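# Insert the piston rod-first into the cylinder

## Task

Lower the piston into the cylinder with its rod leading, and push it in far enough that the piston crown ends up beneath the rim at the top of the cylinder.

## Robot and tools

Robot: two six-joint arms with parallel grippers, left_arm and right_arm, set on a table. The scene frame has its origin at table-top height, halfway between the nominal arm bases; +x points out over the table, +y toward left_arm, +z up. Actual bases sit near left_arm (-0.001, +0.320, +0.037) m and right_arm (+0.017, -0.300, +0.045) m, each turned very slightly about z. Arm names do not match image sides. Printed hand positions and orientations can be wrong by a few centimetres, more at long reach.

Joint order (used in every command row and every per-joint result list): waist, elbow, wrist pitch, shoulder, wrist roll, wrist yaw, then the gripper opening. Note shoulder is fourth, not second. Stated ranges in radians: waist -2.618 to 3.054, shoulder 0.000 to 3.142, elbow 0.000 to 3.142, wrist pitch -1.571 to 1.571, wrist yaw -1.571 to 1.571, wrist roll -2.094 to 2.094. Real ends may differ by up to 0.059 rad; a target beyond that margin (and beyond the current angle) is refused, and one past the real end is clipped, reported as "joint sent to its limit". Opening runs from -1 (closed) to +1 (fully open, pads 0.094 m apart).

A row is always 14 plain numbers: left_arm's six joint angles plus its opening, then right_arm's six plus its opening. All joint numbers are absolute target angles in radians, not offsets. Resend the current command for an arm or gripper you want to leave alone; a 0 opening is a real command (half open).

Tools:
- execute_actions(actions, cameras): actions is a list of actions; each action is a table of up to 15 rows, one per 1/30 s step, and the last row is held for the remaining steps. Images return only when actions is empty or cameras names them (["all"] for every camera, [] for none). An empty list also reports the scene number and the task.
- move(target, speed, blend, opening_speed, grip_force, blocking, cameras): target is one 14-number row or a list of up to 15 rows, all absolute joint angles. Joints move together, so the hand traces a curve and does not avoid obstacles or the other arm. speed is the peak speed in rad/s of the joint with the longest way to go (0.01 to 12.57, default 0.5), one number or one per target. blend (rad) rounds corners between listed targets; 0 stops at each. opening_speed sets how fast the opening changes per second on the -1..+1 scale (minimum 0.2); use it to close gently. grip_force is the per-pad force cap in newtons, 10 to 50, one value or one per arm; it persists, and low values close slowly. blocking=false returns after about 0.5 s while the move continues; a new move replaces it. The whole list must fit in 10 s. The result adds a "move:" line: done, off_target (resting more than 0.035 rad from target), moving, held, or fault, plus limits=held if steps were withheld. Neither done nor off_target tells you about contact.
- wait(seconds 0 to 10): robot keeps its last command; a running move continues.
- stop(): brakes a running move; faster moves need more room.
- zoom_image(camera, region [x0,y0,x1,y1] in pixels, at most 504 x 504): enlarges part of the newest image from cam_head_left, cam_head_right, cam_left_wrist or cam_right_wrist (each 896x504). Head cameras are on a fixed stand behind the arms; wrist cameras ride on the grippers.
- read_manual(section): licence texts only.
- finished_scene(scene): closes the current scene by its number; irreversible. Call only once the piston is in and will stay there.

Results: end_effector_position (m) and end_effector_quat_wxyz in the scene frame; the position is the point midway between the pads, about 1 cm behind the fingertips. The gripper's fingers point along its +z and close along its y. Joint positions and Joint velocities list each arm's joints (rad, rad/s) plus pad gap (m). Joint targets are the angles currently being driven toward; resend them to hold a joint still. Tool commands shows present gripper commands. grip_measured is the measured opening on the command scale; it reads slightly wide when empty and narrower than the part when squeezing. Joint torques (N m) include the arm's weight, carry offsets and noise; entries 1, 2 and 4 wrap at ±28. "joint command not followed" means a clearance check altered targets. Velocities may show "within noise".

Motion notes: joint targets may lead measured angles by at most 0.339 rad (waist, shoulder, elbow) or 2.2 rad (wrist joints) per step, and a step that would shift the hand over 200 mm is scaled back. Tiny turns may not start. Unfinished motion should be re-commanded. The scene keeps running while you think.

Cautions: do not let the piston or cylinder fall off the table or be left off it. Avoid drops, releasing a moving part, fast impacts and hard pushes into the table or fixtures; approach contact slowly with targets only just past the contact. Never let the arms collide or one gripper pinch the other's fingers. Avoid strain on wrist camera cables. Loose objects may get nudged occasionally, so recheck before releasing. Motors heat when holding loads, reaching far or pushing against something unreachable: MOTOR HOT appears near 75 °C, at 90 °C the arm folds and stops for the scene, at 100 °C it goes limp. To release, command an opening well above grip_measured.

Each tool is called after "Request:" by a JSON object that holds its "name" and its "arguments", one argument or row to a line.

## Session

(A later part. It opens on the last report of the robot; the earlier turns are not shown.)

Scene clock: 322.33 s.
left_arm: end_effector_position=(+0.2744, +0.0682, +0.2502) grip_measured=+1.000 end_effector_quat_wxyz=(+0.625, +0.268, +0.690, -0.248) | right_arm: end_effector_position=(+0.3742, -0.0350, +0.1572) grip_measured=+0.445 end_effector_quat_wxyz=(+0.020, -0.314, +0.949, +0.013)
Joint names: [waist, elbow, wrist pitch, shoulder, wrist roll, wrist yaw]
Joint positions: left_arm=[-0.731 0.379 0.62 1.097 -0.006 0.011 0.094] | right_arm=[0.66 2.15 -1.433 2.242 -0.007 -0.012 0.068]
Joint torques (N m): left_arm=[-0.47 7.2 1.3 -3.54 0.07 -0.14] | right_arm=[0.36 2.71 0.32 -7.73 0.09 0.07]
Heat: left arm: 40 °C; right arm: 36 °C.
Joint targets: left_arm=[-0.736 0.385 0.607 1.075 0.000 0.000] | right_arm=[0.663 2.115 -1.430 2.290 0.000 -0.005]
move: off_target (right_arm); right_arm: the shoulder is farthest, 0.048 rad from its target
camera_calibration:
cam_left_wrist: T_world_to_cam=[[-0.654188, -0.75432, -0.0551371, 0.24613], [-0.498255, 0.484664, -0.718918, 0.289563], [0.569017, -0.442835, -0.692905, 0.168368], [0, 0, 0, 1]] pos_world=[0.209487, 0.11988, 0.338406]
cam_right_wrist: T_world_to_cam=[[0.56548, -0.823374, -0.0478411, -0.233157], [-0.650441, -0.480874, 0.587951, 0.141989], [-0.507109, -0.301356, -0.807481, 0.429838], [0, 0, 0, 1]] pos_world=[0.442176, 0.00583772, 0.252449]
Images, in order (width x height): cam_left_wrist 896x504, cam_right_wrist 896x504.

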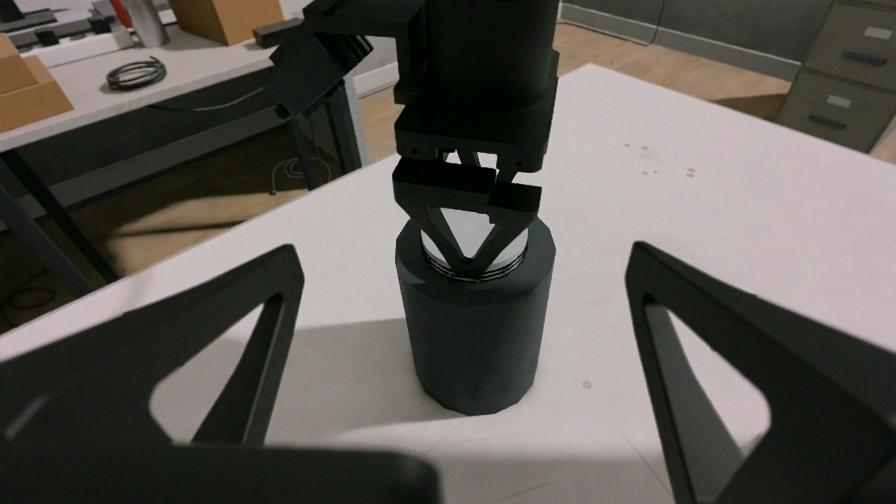

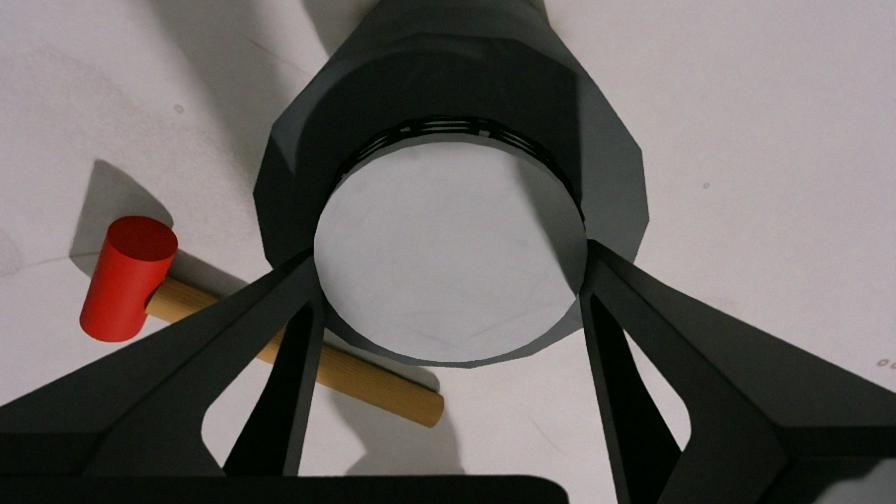

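Request:
{"name": "zoom_image", "arguments": {
  "camera": "cam_left_wrist",
  "region": [480, 230, 540, 290]
}}

Request:
{"name": "zoom_image", "arguments": {
  "camera": "cam_left_wrist",
  "region": [415, 230, 475, 290]
}}

Request:
{"name": "zoom_image", "arguments": {
  "camera": "cam_right_wrist",
  "region": [400, 95, 500, 165]
}}

Request:
{"name": "zoom_image", "arguments": {
  "camera": "cam_right_wrist",
  "region": [530, 140, 610, 240]
}}

Scaled by 8.400 from the camera's 896x504 image, which has a finer 1280x720 frame.

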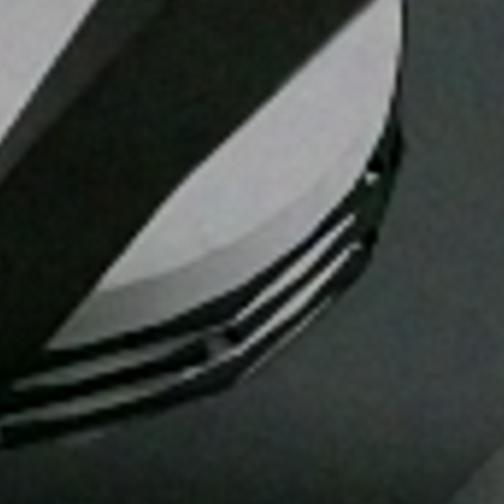

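Scaled by 8.400 from the camera's 896x504 image, which has a finer 1280x720 frame.

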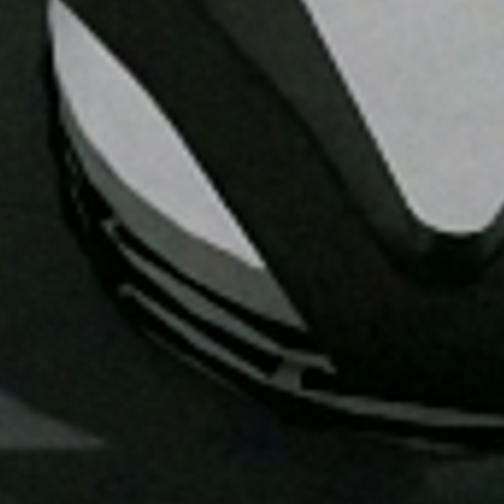

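Scaled by 5.040 from the camera's 896x504 image, which has a finer 1280x720 frame.

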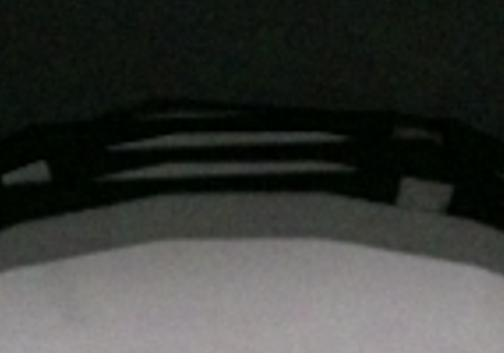

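Scaled by 5.040 from the camera's 896x504 image, which has a finer 1280x720 frame.

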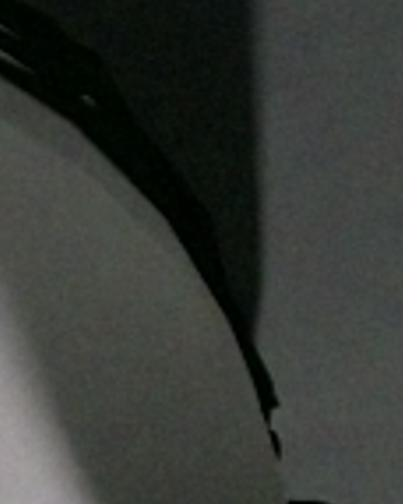

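Request:
{"name": "move", "arguments": {
  "target": [-0.736, 0.385, 0.607, 1.075, 0.0, 0.0, 1.0, 0.661, 2.225, -1.468, 2.215, 0.0, 0.0, 0.15],
  "speed": 0.15,
  "cameras": ["cam_left_wrist"]
}}

Request:
{"name": "zoom_image", "arguments": {
  "camera": "cam_left_wrist",
  "region": [390, 100, 600, 320]
}}

Scene clock: 335.73 s.
left_arm: end_effector_position=(+0.2744, +0.0682, +0.2502) grip_measured=+1.000 end_effector_quat_wxyz=(+0.625, +0.268, +0.690, -0.248) | right_arm: end_effector_position=(+0.3746, -0.0351, +0.1650) grip_measured=+0.445 end_effector_quat_wxyz=(+0.023, -0.314, +0.949, +0.013)
Joint names: [waist, elbow, wrist pitch, shoulder, wrist roll, wrist yaw]
Joint positions: left_arm=[-0.731 0.379 0.62 1.097 -0.006 0.011 0.094] | right_arm=[0.66 2.181 -1.458 2.242 -0.007 -0.01 0.068]
Joint torques (N m): left_arm=[-0.47 7.21 1.3 -3.54 0.07 -0.14] | right_arm=[0.21 8.58 0.2 -14.49 0.08 0.08]
Heat: left arm: 40 °C; right arm: 35 °C.
Joint targets: left_arm=[-0.736 0.385 0.607 1.075 0.000 0.000] | right_arm=[0.661 2.225 -1.468 2.215 0.000 0.000]
move: off_target (right_arm); right_arm: the elbow is farthest, 0.044 rad from its target
camera_calibration:
cam_left_wrist: T_world_to_cam=[[-0.654188, -0.75432, -0.0551371, 0.24613], [-0.498255, 0.484664, -0.718918, 0.289563], [0.569017, -0.442835, -0.692905, 0.168368], [0, 0, 0, 1]] pos_world=[0.209487, 0.11988, 0.338406]
Images, in order (width x height): cam_left_wrist 896x504.

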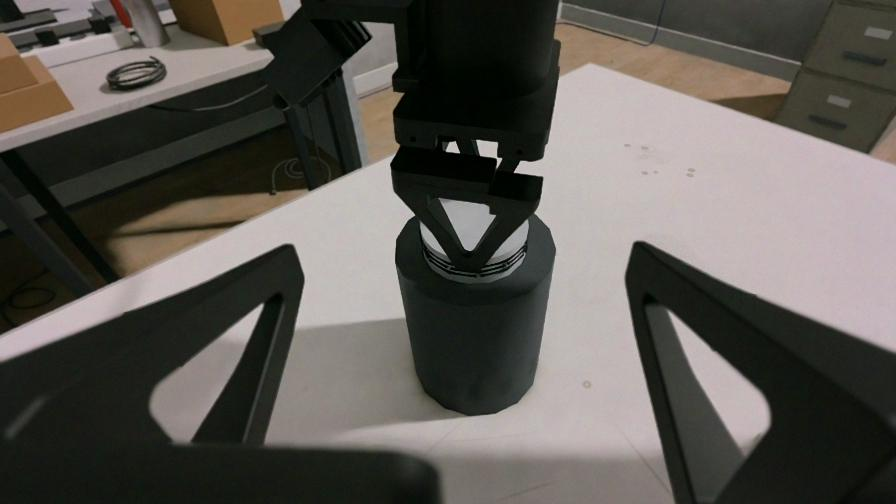

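Scaled by 2.291 from the camera's 896x504 image, which has a finer 1280x720 frame.

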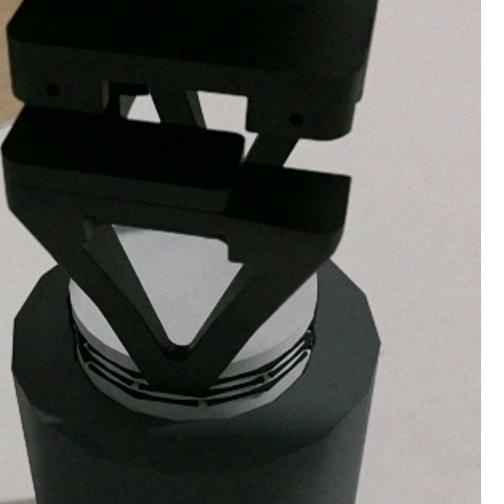

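Request:
{"name": "move", "arguments": {
  "target": [
    [-0.736, 0.385, 0.607, 1.075, 0.0, 0.0, 1.0, 0.661, 2.17, -1.455, 2.25, 0.0, 0.0, 0.15],
    [-0.736, 0.385, 0.607, 1.075, 0.0, 0.0, 1.0, 0.661, 2.115, -1.43, 2.29, 0.0, 0.0, 0.15]
  ],
  "speed": 0.12,
  "blend": [0.01, 0],
  "cameras": ["cam_left_wrist", "cam_right_wrist"]
}}

Request:
{"name": "zoom_image", "arguments": {
  "camera": "cam_left_wrist",
  "region": [390, 100, 600, 320]
}}

Request:
{"name": "zoom_image", "arguments": {
  "camera": "cam_right_wrist",
  "region": [400, 95, 500, 165]
}}

Scene clock: 338.10 s.
left_arm: end_effector_position=(+0.2744, +0.0682, +0.2502) grip_measured=+1.000 end_effector_quat_wxyz=(+0.625, +0.268, +0.690, -0.248) | right_arm: end_effector_position=(+0.3744, -0.0353, +0.1568) grip_measured=+0.445 end_effector_quat_wxyz=(+0.018, -0.314, +0.949, +0.011)
Joint names: [waist, elbow, wrist pitch, shoulder, wrist roll, wrist yaw]
Joint positions: left_arm=[-0.731 0.379 0.62 1.097 -0.006 0.011 0.094] | right_arm=[0.66 2.16 -1.441 2.249 -0.007 -0.01 0.068]
Joint torques (N m): left_arm=[-0.47 7.21 1.3 -3.54 0.07 -0.14] | right_arm=[0.21 1.8 0.42 -8.4 0.07 0.11]
Heat: left arm: 40 °C; right arm: 35 °C.
Joint targets: left_arm=[-0.736 0.385 0.607 1.075 0.000 0.000] | right_arm=[0.661 2.115 -1.430 2.290 0.000 0.000]
move: off_target (right_arm); right_arm: the elbow is farthest, 0.045 rad from its target
camera_calibration:
cam_left_wrist: T_world_to_cam=[[-0.654188, -0.75432, -0.0551371, 0.24613], [-0.498255, 0.484664, -0.718918, 0.289563], [0.569017, -0.442835, -0.692905, 0.168368], [0, 0, 0, 1]] pos_world=[0.209487, 0.11988, 0.338406]
cam_right_wrist: T_world_to_cam=[[0.564655, -0.824049, -0.0459161, -0.233505], [-0.648913, -0.477649, 0.592253, 0.141011], [-0.509977, -0.304623, -0.804442, 0.43008], [0, 0, 0, 1]] pos_world=[0.442685, 0.00594729, 0.251738]
Images, in order (width x height): cam_left_wrist 896x504, cam_right_wrist 896x504.

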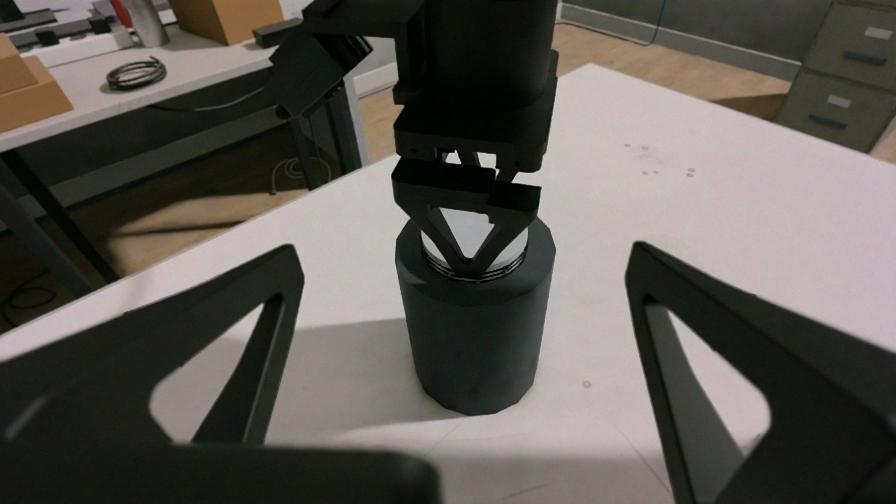

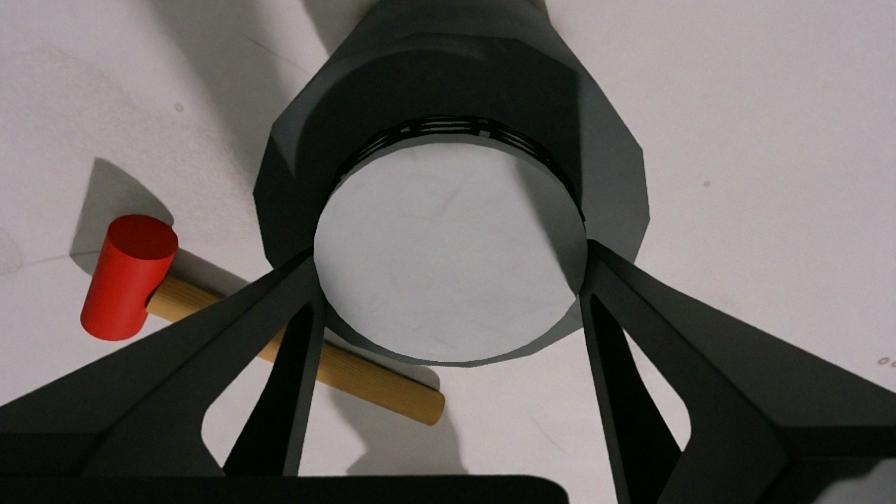

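Scaled by 2.291 from the camera's 896x504 image, which has a finer 1280x720 frame.

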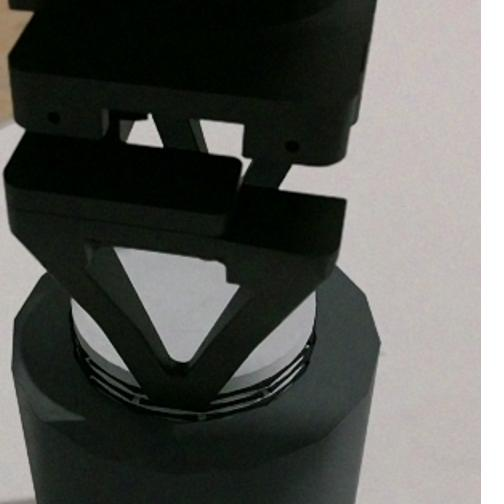

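Scaled by 5.040 from the camera's 896x504 image, which has a finer 1280x720 frame.

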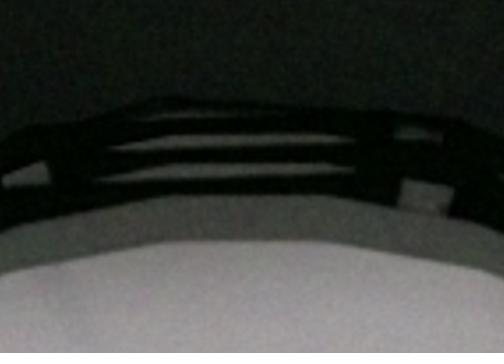

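Request:
{"name": "move", "arguments": {
  "target": [
    [-0.736, 0.385, 0.607, 1.075, 0.0, 0.0, 1.0, 0.661, 2.14, -1.44, 2.25, 0.0, 0.0, 0.62],
    [-0.736, 0.385, 0.607, 1.075, 0.0, 0.0, 1.0, 0.661, 2.212, -1.466, 2.225, 0.0, 0.0, 0.62],
    [-0.736, 0.385, 0.607, 1.075, 0.0, 0.0, 1.0, 0.661, 2.212, -1.466, 2.225, 0.0, 0.0, 0.15]
  ],
  "speed": 0.3,
  "opening_speed": 1.0,
  "cameras": ["cam_left_wrist", "cam_right_wrist"]
}}

Request:
{"name": "zoom_image", "arguments": {
  "camera": "cam_left_wrist",
  "region": [390, 100, 600, 320]
}}

Scene clock: 343.53 s.
left_arm: end_effector_position=(+0.2744, +0.0682, +0.2502) grip_measured=+1.000 end_effector_quat_wxyz=(+0.625, +0.268, +0.690, -0.248) | right_arm: end_effector_position=(+0.3741, -0.0355, +0.1630) grip_measured=+0.429 end_effector_quat_wxyz=(+0.019, -0.314, +0.949, +0.012)
Joint names: [waist, elbow, wrist pitch, shoulder, wrist roll, wrist yaw]
Joint positions: left_arm=[-0.731 0.379 0.62 1.097 -0.006 0.011 0.094] | right_arm=[0.66 2.183 -1.462 2.248 -0.007 -0.01 0.067]
Joint torques (N m): left_arm=[-0.46 7.21 1.3 -3.54 0.07 -0.14] | right_arm=[0.14 7.31 0.21 -14.08 0.07 0.1]
Heat: left arm: 40 °C; right arm: 35 °C.
Joint targets: left_arm=[-0.736 0.385 0.607 1.075 0.000 0.000] | right_arm=[0.661 2.212 -1.466 2.225 0.000 0.000]
move: done
camera_calibration:
cam_left_wrist: T_world_to_cam=[[-0.654188, -0.75432, -0.0551371, 0.24613], [-0.498255, 0.484664, -0.718918, 0.289563], [0.569017, -0.442835, -0.692905, 0.168368], [0, 0, 0, 1]] pos_world=[0.209487, 0.11988, 0.338406]
cam_right_wrist: T_world_to_cam=[[0.564777, -0.823964, -0.0459341, -0.233303], [-0.65059, -0.478802, 0.589476, 0.138099], [-0.507701, -0.303038, -0.806479, 0.434444], [0, 0, 0, 1]] pos_world=[0.442177, 0.00554207, 0.258247]
Images, in order (width x height): cam_left_wrist 896x504, cam_right_wrist 896x504.

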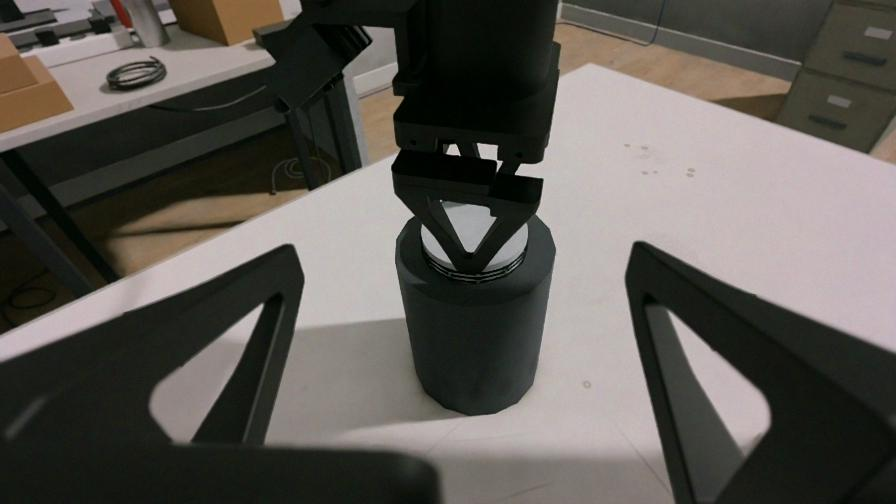

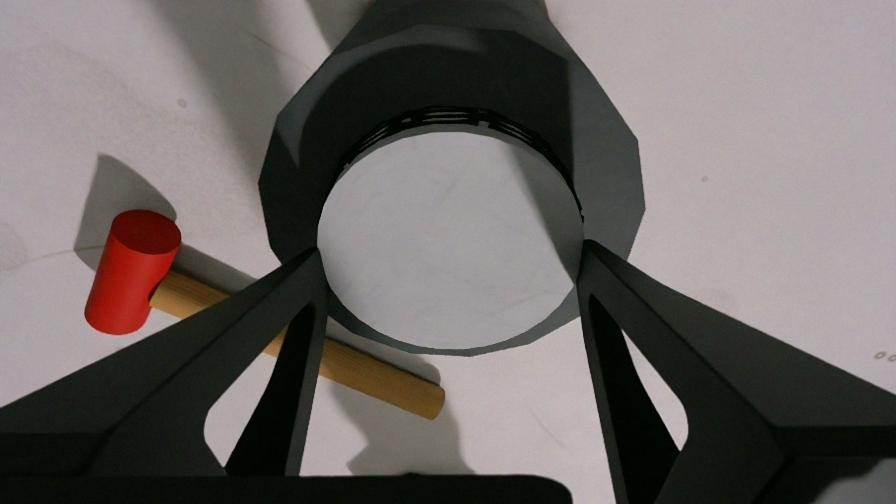

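Scaled by 2.291 from the camera's 896x504 image, which has a finer 1280x720 frame.

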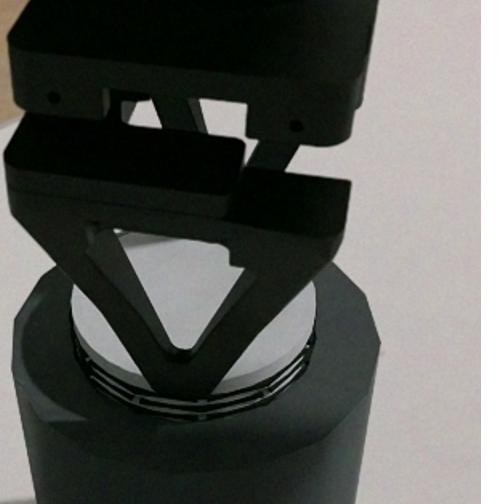

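Request:
{"name": "move", "arguments": {
  "target": [
    [-0.736,0.385,0.607,1.075,0,0,1.0,0.706,2.168,-1.40,2.262,0,0,0.15],
    [-0.736,0.385,0.607,1.075,0,0,1.0,0.616,2.168,-1.43,2.262,0,0,0.15],
    [-0.736,0.385,0.607,1.075,0,0,1.0,0.706,2.168,-1.46,2.262,0,0,0.15],
    [-0.736,0.385,0.607,1.075,0,0,1.0,0.616,2.168,-1.49,2.262,0,0,0.15],
    [-0.736,0.385,0.607,1.075,0,0,1.0,0.706,2.168,-1.52,2.262,0,0,0.15],
    [-0.736,0.385,0.607,1.075,0,0,1.0,0.68,2.168,-1.40,2.262,0,0,0.15],
    [-0.736,0.385,0.607,1.075,0,0,1.0,0.665,2.168,-1.52,2.262,0,0,0.15],
    [-0.736,0.385,0.607,1.075,0,0,1.0,0.65,2.168,-1.40,2.262,0,0,0.15],
    [-0.736,0.385,0.607,1.075,0,0,1.0,0.635,2.168,-1.52,2.262,0,0,0.15],
    [-0.736,0.385,0.607,1.075,0,0,1.0,0.661,2.168,-1.46,2.262,0,0,0.15]
  ],
  "speed": 0.2,
  "blend": [0.005,0.005,0.005,0.005,0.005,0.005,0.005,0.005,0.005,0],
  "cameras": ["cam_left_wrist", "cam_right_wrist"]
}}

Request:
{"name": "zoom_image", "arguments": {
  "camera": "cam_left_wrist",
  "region": [390, 100, 600, 320]
}}

Scene clock: 350.83 s.
left_arm: end_effector_position=(+0.2744, +0.0682, +0.2502) grip_measured=+1.000 end_effector_quat_wxyz=(+0.625, +0.268, +0.690, -0.248) | right_arm: end_effector_position=(+0.3743, -0.0359, +0.1628) grip_measured=+0.429 end_effector_quat_wxyz=(+0.019, -0.312, +0.950, +0.012)
Joint names: [waist, elbow, wrist pitch, shoulder, wrist roll, wrist yaw]
Joint positions: left_arm=[-0.731 0.379 0.62 1.097 -0.006 0.011 0.094] | right_arm=[0.658 2.182 -1.462 2.248 -0.004 -0.011 0.067]
Joint torques (N m): left_arm=[-0.47 7.2 1.3 -3.55 0.07 -0.14] | right_arm=[0.25 4.11 0.3 -10.86 0.06 0.09]
Heat: left arm: 40 °C; right arm: 35 °C.
Joint targets: left_arm=[-0.736 0.385 0.607 1.075 0.000 0.000] | right_arm=[0.661 2.168 -1.460 2.262 0.000 0.000]
move: done
camera_calibration:
cam_left_wrist: T_world_to_cam=[[-0.654188, -0.75432, -0.0551371, 0.24613], [-0.498255, 0.484664, -0.718918, 0.289563], [0.569017, -0.442835, -0.692905, 0.168368], [0, 0, 0, 1]] pos_world=[0.209487, 0.11988, 0.338406]
cam_right_wrist: T_world_to_cam=[[0.561901, -0.825897, -0.0464913, -0.232621], [-0.651831, -0.476677, 0.589827, 0.138694], [-0.509298, -0.30112, -0.80619, 0.434842], [0, 0, 0, 1]] pos_world=[0.442579, 0.00493092, 0.257945]
Images, in order (width x height): cam_left_wrist 896x504, cam_right_wrist 896x504.

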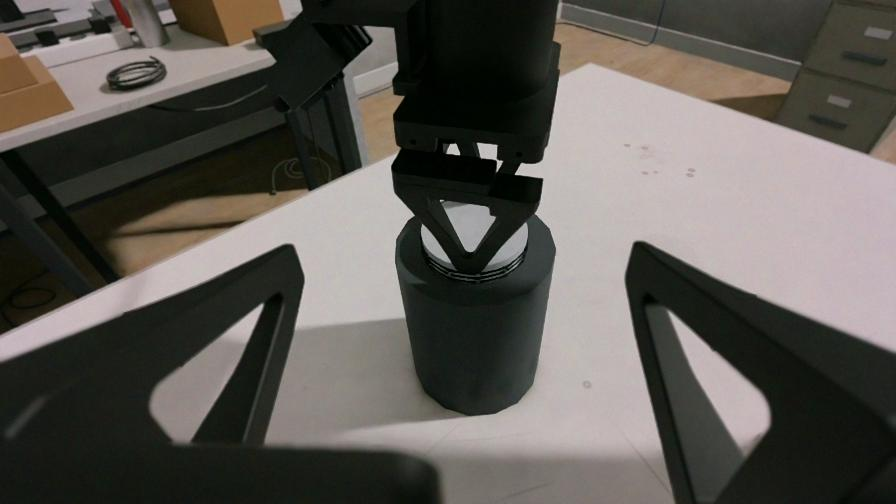

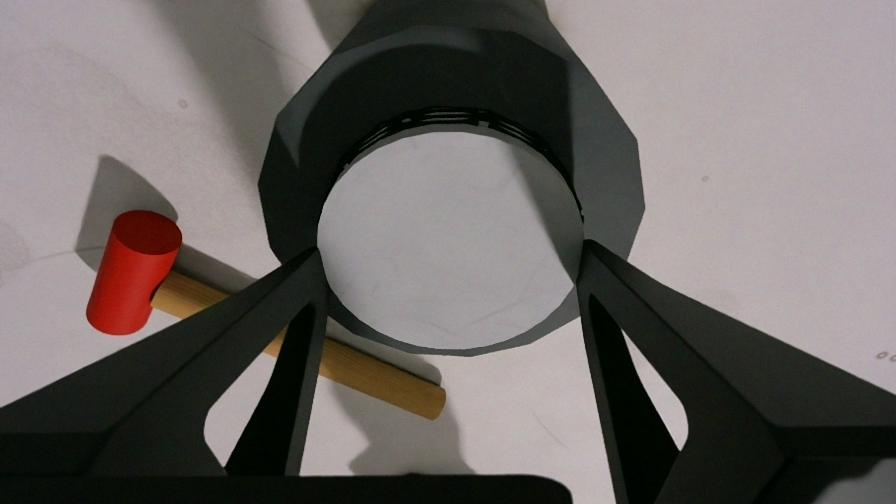

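Scaled by 2.291 from the camera's 896x504 image, which has a finer 1280x720 frame.

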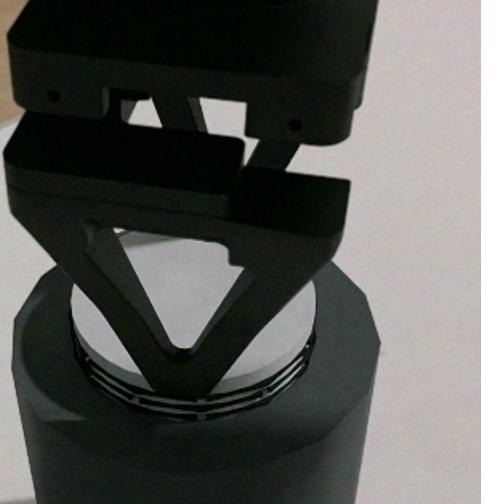

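Request:
{"name": "zoom_image", "arguments": {
  "camera": "cam_left_wrist",
  "region": [490, 225, 540, 275]
}}

Request:
{"name": "zoom_image", "arguments": {
  "camera": "cam_left_wrist",
  "region": [415, 235, 465, 285]
}}

Request:
{"name": "zoom_image", "arguments": {
  "camera": "cam_left_wrist",
  "region": [455, 250, 505, 300]
}}

Request:
{"name": "zoom_image", "arguments": {
  "camera": "cam_right_wrist",
  "region": [340, 90, 440, 190]
}}

Request:
{"name": "zoom_image", "arguments": {
  "camera": "cam_right_wrist",
  "region": [430, 90, 530, 190]
}}

Request:
{"name": "zoom_image", "arguments": {
  "camera": "cam_right_wrist",
  "region": [320, 290, 460, 370]
}}

Scaled by 10.080 from the camera's 896x504 image, which has a finer 1280x720 frame.

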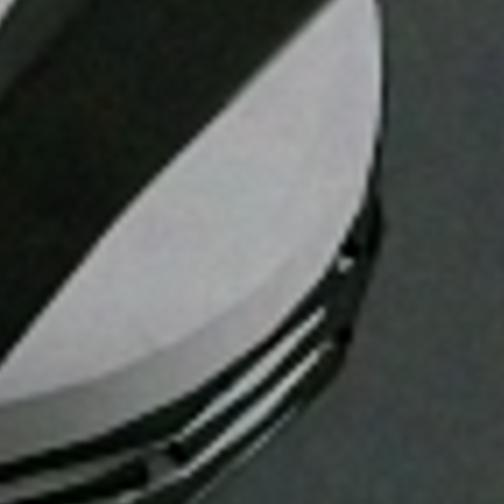

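Scaled by 10.080 from the camera's 896x504 image, which has a finer 1280x720 frame.

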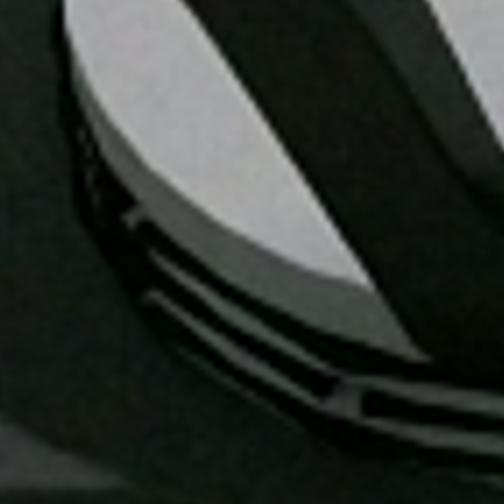

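Scaled by 10.080 from the camera's 896x504 image, which has a finer 1280x720 frame.

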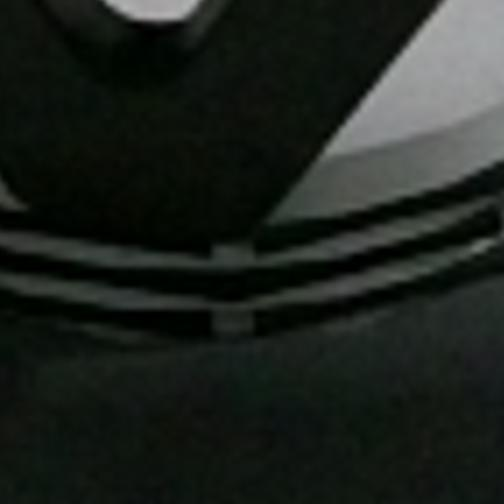

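Scaled by 5.040 from the camera's 896x504 image, which has a finer 1280x720 frame.

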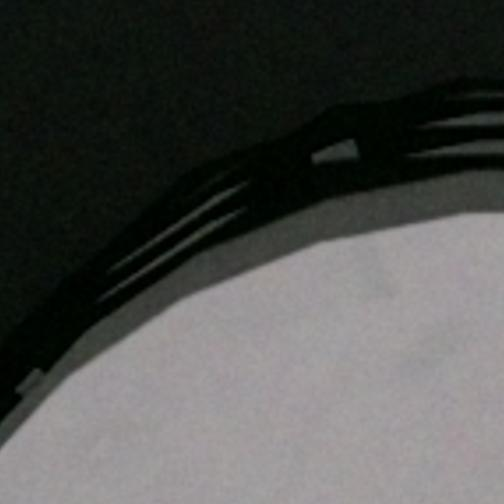

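Scaled by 5.040 from the camera's 896x504 image, which has a finer 1280x720 frame.

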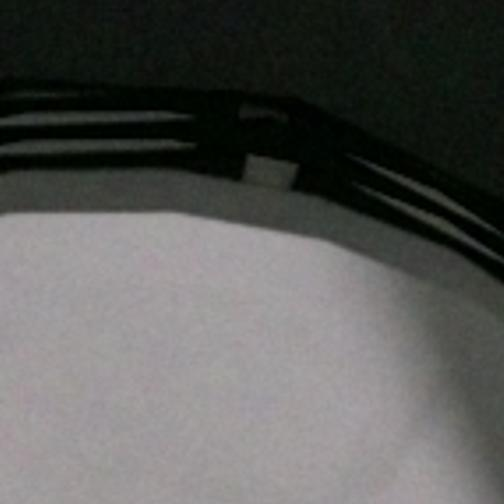

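Scaled by 3.600 from the camera's 896x504 image, which has a finer 1280x720 frame.

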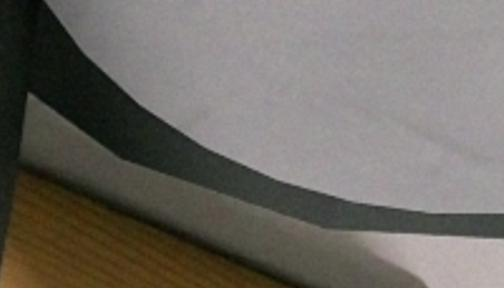

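Request:
{"name": "move", "arguments": {
  "target": [-0.32, 0.385, 0.05, 1.075, 0.0, 0.0, 1.0, 0.661, 2.168, -1.46, 2.262, 0.0, 0.0, 0.15],
  "speed": 0.9,
  "cameras": ["cam_left_wrist", "cam_head_left", "cam_head_right"]
}}

Request:
{"name": "zoom_image", "arguments": {
  "camera": "cam_head_left",
  "region": [230, 240, 340, 350]
}}

Scene clock: 358.23 s.
left_arm: end_effector_position=(+0.3036, +0.2151, +0.1218) grip_measured=+1.000 end_effector_quat_wxyz=(+0.436, +0.146, +0.885, -0.076) | right_arm: end_effector_position=(+0.3743, -0.0360, +0.1628) grip_measured=+0.429 end_effector_quat_wxyz=(+0.019, -0.312, +0.950, +0.012)
Joint names: [waist, elbow, wrist pitch, shoulder, wrist roll, wrist yaw]
Joint positions: left_arm=[-0.325 0.379 0.063 1.097 -0.006 0.004 0.094] | right_arm=[0.658 2.182 -1.462 2.248 -0.004 -0.01 0.067]
Joint torques (N m): left_arm=[0.49 6.98 1.12 -3.34 0.07 -0.07] | right_arm=[0.24 4.12 0.29 -10.81 0.03 0.11]
Heat: left arm: 40 °C; right arm: 34 °C.
Joint targets: left_arm=[-0.320 0.385 0.050 1.075 0.000 0.000] | right_arm=[0.661 2.168 -1.460 2.262 0.000 0.000]
move: done
camera_calibration:
cam_left_wrist: T_world_to_cam=[[-0.329023, -0.942204, -0.0632099, 0.311644], [-0.910787, 0.334307, -0.242294, 0.240181], [0.249422, -0.0221497, -0.968142, 0.168008], [0, 0, 0, 1]] pos_world=[0.279387, 0.21706, 0.240549]
Images, in order (width x height): cam_head_left 896x504, cam_head_right 896x504, cam_left_wrist 896x504.

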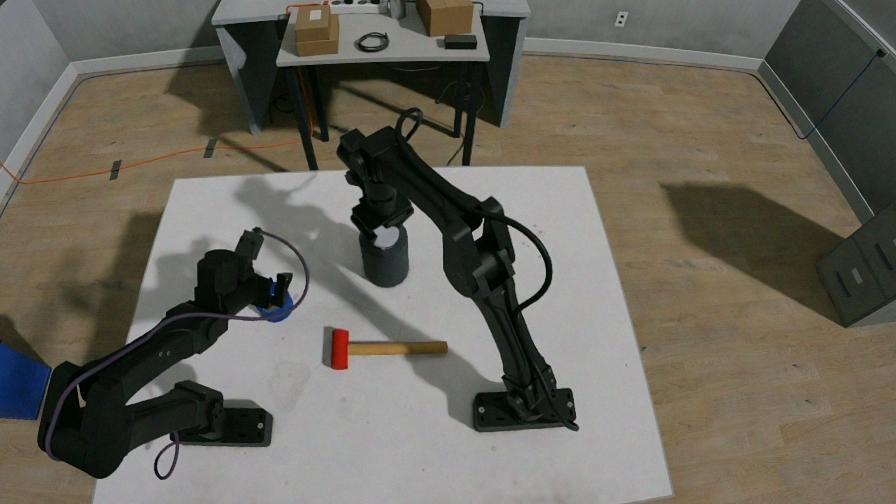

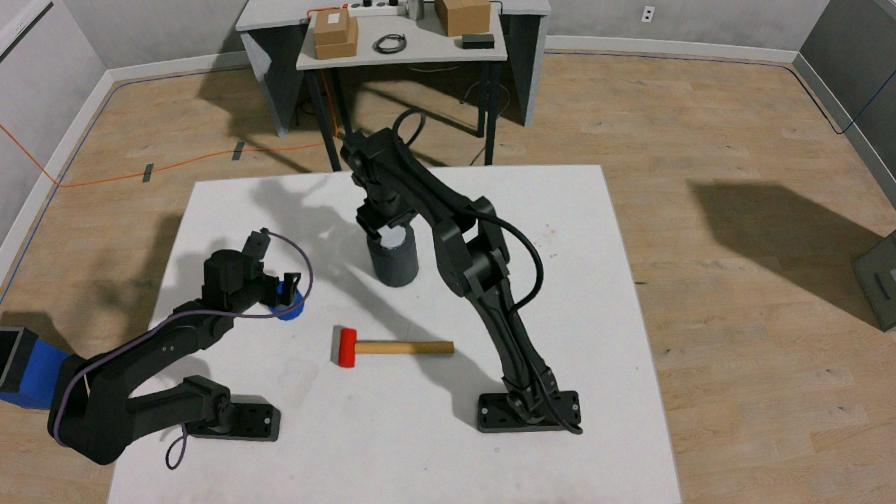

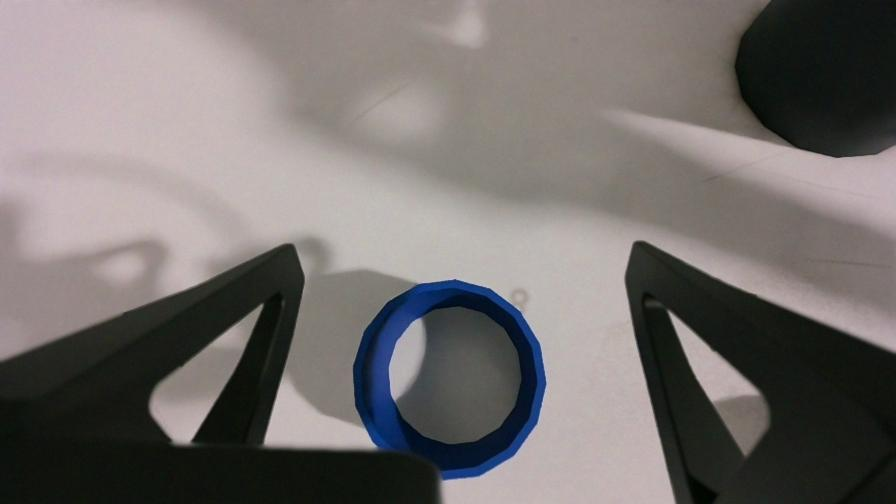

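Scaled by 4.582 from the camera's 896x504 image, which has a finer 1280x720 frame.

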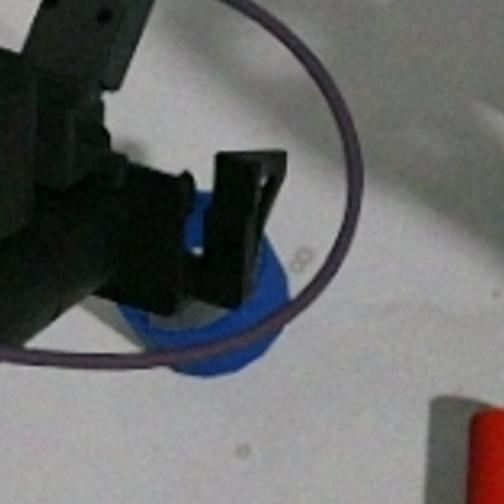

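Request:
{"name": "zoom_image", "arguments": {
  "camera": "cam_left_wrist",
  "region": [330, 260, 570, 500]
}}

Scaled by 2.100 from the camera's 896x504 image, which has a finer 1280x720 frame.

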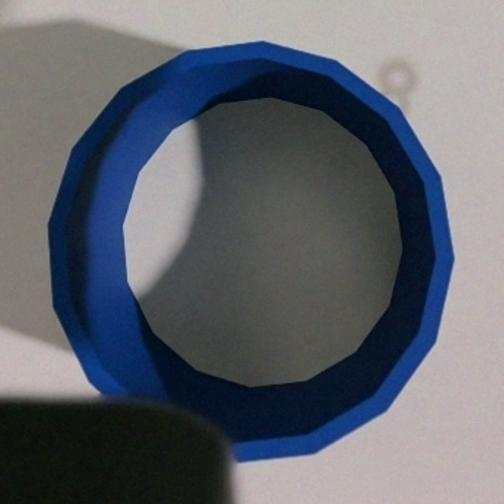

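Request:
{"name": "move", "arguments": {
  "target": [
    [-0.736, 0.385, 0.607, 1.075, 0.0, 0.0, 1.0, 0.661, 2.168, -1.46, 2.245, 0.0, 0.0, 0.15],
    [-0.736, 0.385, 0.607, 1.075, 0.0, 0.0, 1.0, 0.711, 2.168, -1.46, 2.245, 0.0, 0.0, 0.15]
  ],
  "speed": [0.9, 0.2],
  "blend": [0.01, 0],
  "cameras": ["cam_left_wrist"]
}}

Request:
{"name": "zoom_image", "arguments": {
  "camera": "cam_left_wrist",
  "region": [410, 220, 540, 290]
}}

Request:
{"name": "move", "arguments": {
  "target": [-0.736, 0.385, 0.607, 1.075, 0.0, 0.0, 1.0, 0.611, 2.168, -1.46, 2.245, 0.0, 0.0, 0.15],
  "speed": 0.2,
  "cameras": ["cam_left_wrist"]
}}

Request:
{"name": "zoom_image", "arguments": {
  "camera": "cam_left_wrist",
  "region": [410, 220, 540, 290]
}}

Scene clock: 365.23 s.
left_arm: end_effector_position=(+0.2748, +0.0702, +0.2414) grip_measured=+1.000 end_effector_quat_wxyz=(+0.614, +0.269, +0.702, -0.239) | right_arm: end_effector_position=(+0.3719, -0.0326, +0.1628) grip_measured=+0.429 end_effector_quat_wxyz=(+0.021, -0.318, +0.948, +0.006)
Joint names: [waist, elbow, wrist pitch, shoulder, wrist roll, wrist yaw]
Joint positions: left_arm=[-0.731 0.379 0.585 1.097 -0.005 0.001 0.094] | right_arm=[0.673 2.182 -1.461 2.248 -0.003 0.002 0.067]
Joint torques (N m): left_arm=[-0.49 7.2 1.62 -3.55 0.06 -0.04] | right_arm=[3.86 4.05 0.3 -12.27 0.06 -0.02]
Heat: left arm: 40 °C; right arm: 34 °C.
Joint targets: left_arm=[-0.736 0.385 0.607 1.075 0.000 0.000] | right_arm=[0.711 2.168 -1.460 2.245 0.000 0.000]
move: off_target (right_arm); right_arm: the waist is farthest, 0.038 rad from its target
camera_calibration:
cam_left_wrist: T_world_to_cam=[[-0.64817, -0.759291, -0.0579048, 0.246809], [-0.520538, 0.49729, -0.694077, 0.281769], [0.555801, -0.419738, -0.717569, 0.170908], [0, 0, 0, 1]] pos_world=[0.211655, 0.119015, 0.332499]
Images, in order (width x height): cam_left_wrist 896x504.

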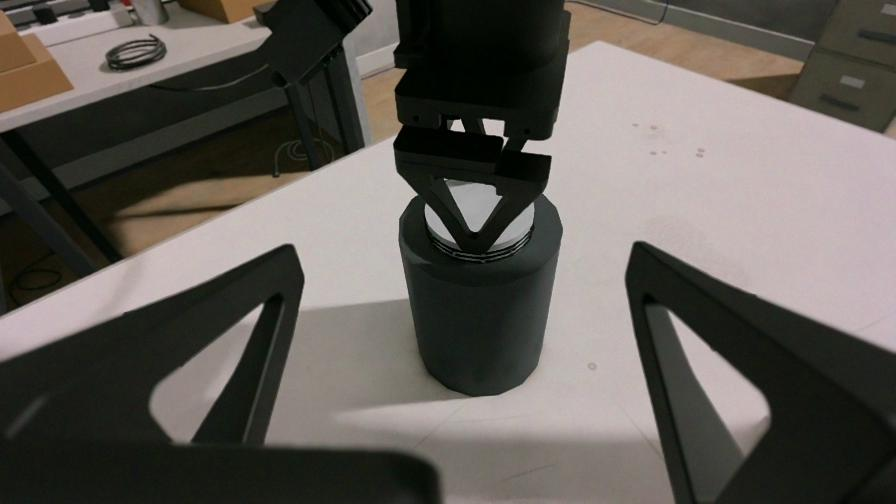

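Scaled by 3.877 from the camera's 896x504 image, which has a finer 1280x720 frame.

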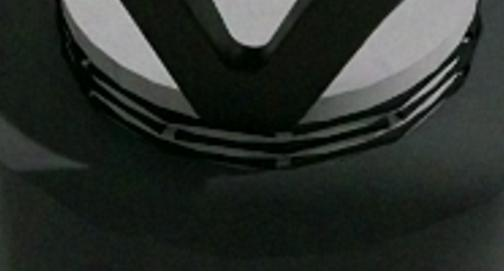

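Scene clock: 366.00 s.
left_arm: end_effector_position=(+0.2749, +0.0702, +0.2415) grip_measured=+1.000 end_effector_quat_wxyz=(+0.614, +0.269, +0.702, -0.239) | right_arm: end_effector_position=(+0.3751, -0.0368, +0.1629) grip_measured=+0.429 end_effector_quat_wxyz=(+0.018, -0.309, +0.951, +0.017)
Joint names: [waist, elbow, wrist pitch, shoulder, wrist roll, wrist yaw]
Joint positions: left_arm=[-0.731 0.379 0.586 1.097 -0.005 0.001 0.094] | right_arm=[0.652 2.182 -1.461 2.248 -0.005 -0.021 0.067]
Joint torques (N m): left_arm=[-0.49 7.21 1.62 -3.54 0.06 -0.04] | right_arm=[-3.97 4.08 0.27 -12.3 0.05 0.2]
Heat: left arm: 40 °C; right arm: 34 °C.
Joint targets: left_arm=[-0.736 0.385 0.607 1.075 0.000 0.000] | right_arm=[0.611 2.168 -1.460 2.245 0.000 0.000]
move: off_target (right_arm); right_arm: the waist is farthest, 0.041 rad from its target
camera_calibration:
cam_left_wrist: T_world_to_cam=[[-0.648196, -0.759268, -0.0579228, 0.246823], [-0.520324, 0.497175, -0.69432, 0.281888], [0.555972, -0.419916, -0.717332, 0.170886], [0, 0, 0, 1]] pos_world=[0.211655, 0.119015, 0.332599]
Images, in order (width x height): cam_left_wrist 896x504.

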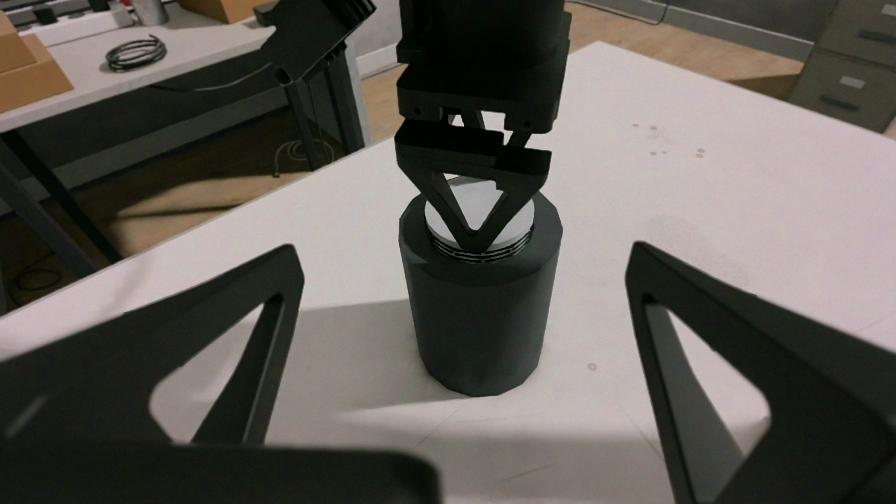

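Scaled by 3.877 from the camera's 896x504 image, which has a finer 1280x720 frame.

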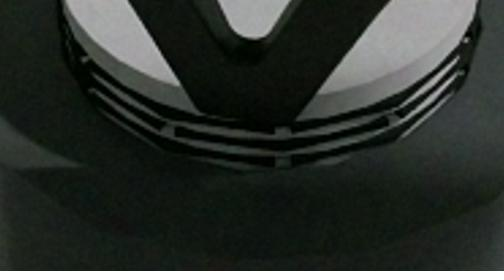

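Request:
{"name": "move", "arguments": {
  "target": [
    [-0.736, 0.385, 0.607, 1.075, 0.0, 0.0, 1.0, 0.661, 2.10, -1.46, 2.35, 0.0, 0.0, 0.15],
    [-0.736, 0.385, 0.607, 1.075, 0.0, 0.0, 1.0, 0.661, 2.03, -1.46, 2.44, 0.0, 0.0, 0.15],
    [-0.736, 0.385, 0.607, 1.075, 0.0, 0.0, 1.0, 0.661, 2.03, -1.46, 2.44, 0.2, 0.0, 0.15],
    [-0.736, 0.385, 0.607, 1.075, 0.0, 0.0, 1.0, 0.661, 2.03, -1.46, 2.44, -0.2, 0.0, 0.15],
    [-0.736, 0.385, 0.607, 1.075, 0.0, 0.0, 1.0, 0.661, 2.03, -1.46, 2.44, 0.0, 0.0, 0.15]
  ],
  "speed": 0.25,
  "blend": [0.02, 0.01, 0.02, 0.02, 0],
  "cameras": ["cam_left_wrist"]
}}

Request:
{"name": "zoom_image", "arguments": {
  "camera": "cam_left_wrist",
  "region": [410, 170, 560, 300]
}}

Scene clock: 372.57 s.
left_arm: end_effector_position=(+0.2749, +0.0702, +0.2415) grip_measured=+1.000 end_effector_quat_wxyz=(+0.614, +0.269, +0.702, -0.239) | right_arm: end_effector_position=(+0.3718, -0.0364, +0.1505) grip_measured=+0.433 end_effector_quat_wxyz=(+0.007, -0.327, +0.945, +0.010)
Joint names: [waist, elbow, wrist pitch, shoulder, wrist roll, wrist yaw]
Joint positions: left_arm=[-0.731 0.379 0.586 1.097 -0.005 0.001 0.094] | right_arm=[0.659 2.151 -1.444 2.258 -0.035 -0.016 0.067]
Joint torques (N m): left_arm=[-0.47 7.2 1.62 -3.54 0.06 -0.04] | right_arm=[0.17 -3.92 0.08 4.41 0.36 0.14]
Heat: left arm: 42 °C; right arm: 34 °C.
Joint targets: left_arm=[-0.736 0.385 0.607 1.075 0.000 0.000] | right_arm=[0.661 2.030 -1.460 2.440 0.000 0.000]
move: off_target (right_arm); right_arm: the shoulder is farthest, 0.182 rad from its target
camera_calibration:
cam_left_wrist: T_world_to_cam=[[-0.648196, -0.759268, -0.0579228, 0.246823], [-0.520324, 0.497175, -0.69432, 0.281888], [0.555972, -0.419916, -0.717332, 0.170886], [0, 0, 0, 1]] pos_world=[0.211655, 0.119015, 0.332599]
Images, in order (width x height): cam_left_wrist 896x504.

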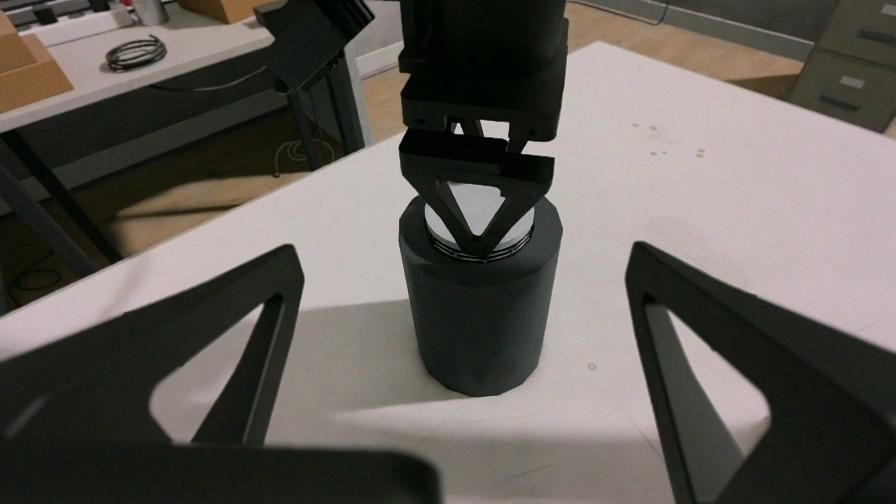

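Scaled by 3.360 from the camera's 896x504 image, which has a finer 1280x720 frame.

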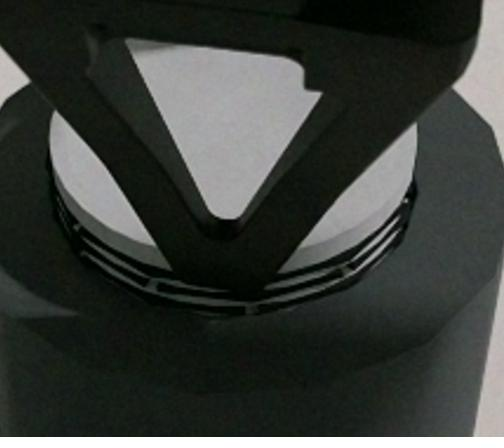

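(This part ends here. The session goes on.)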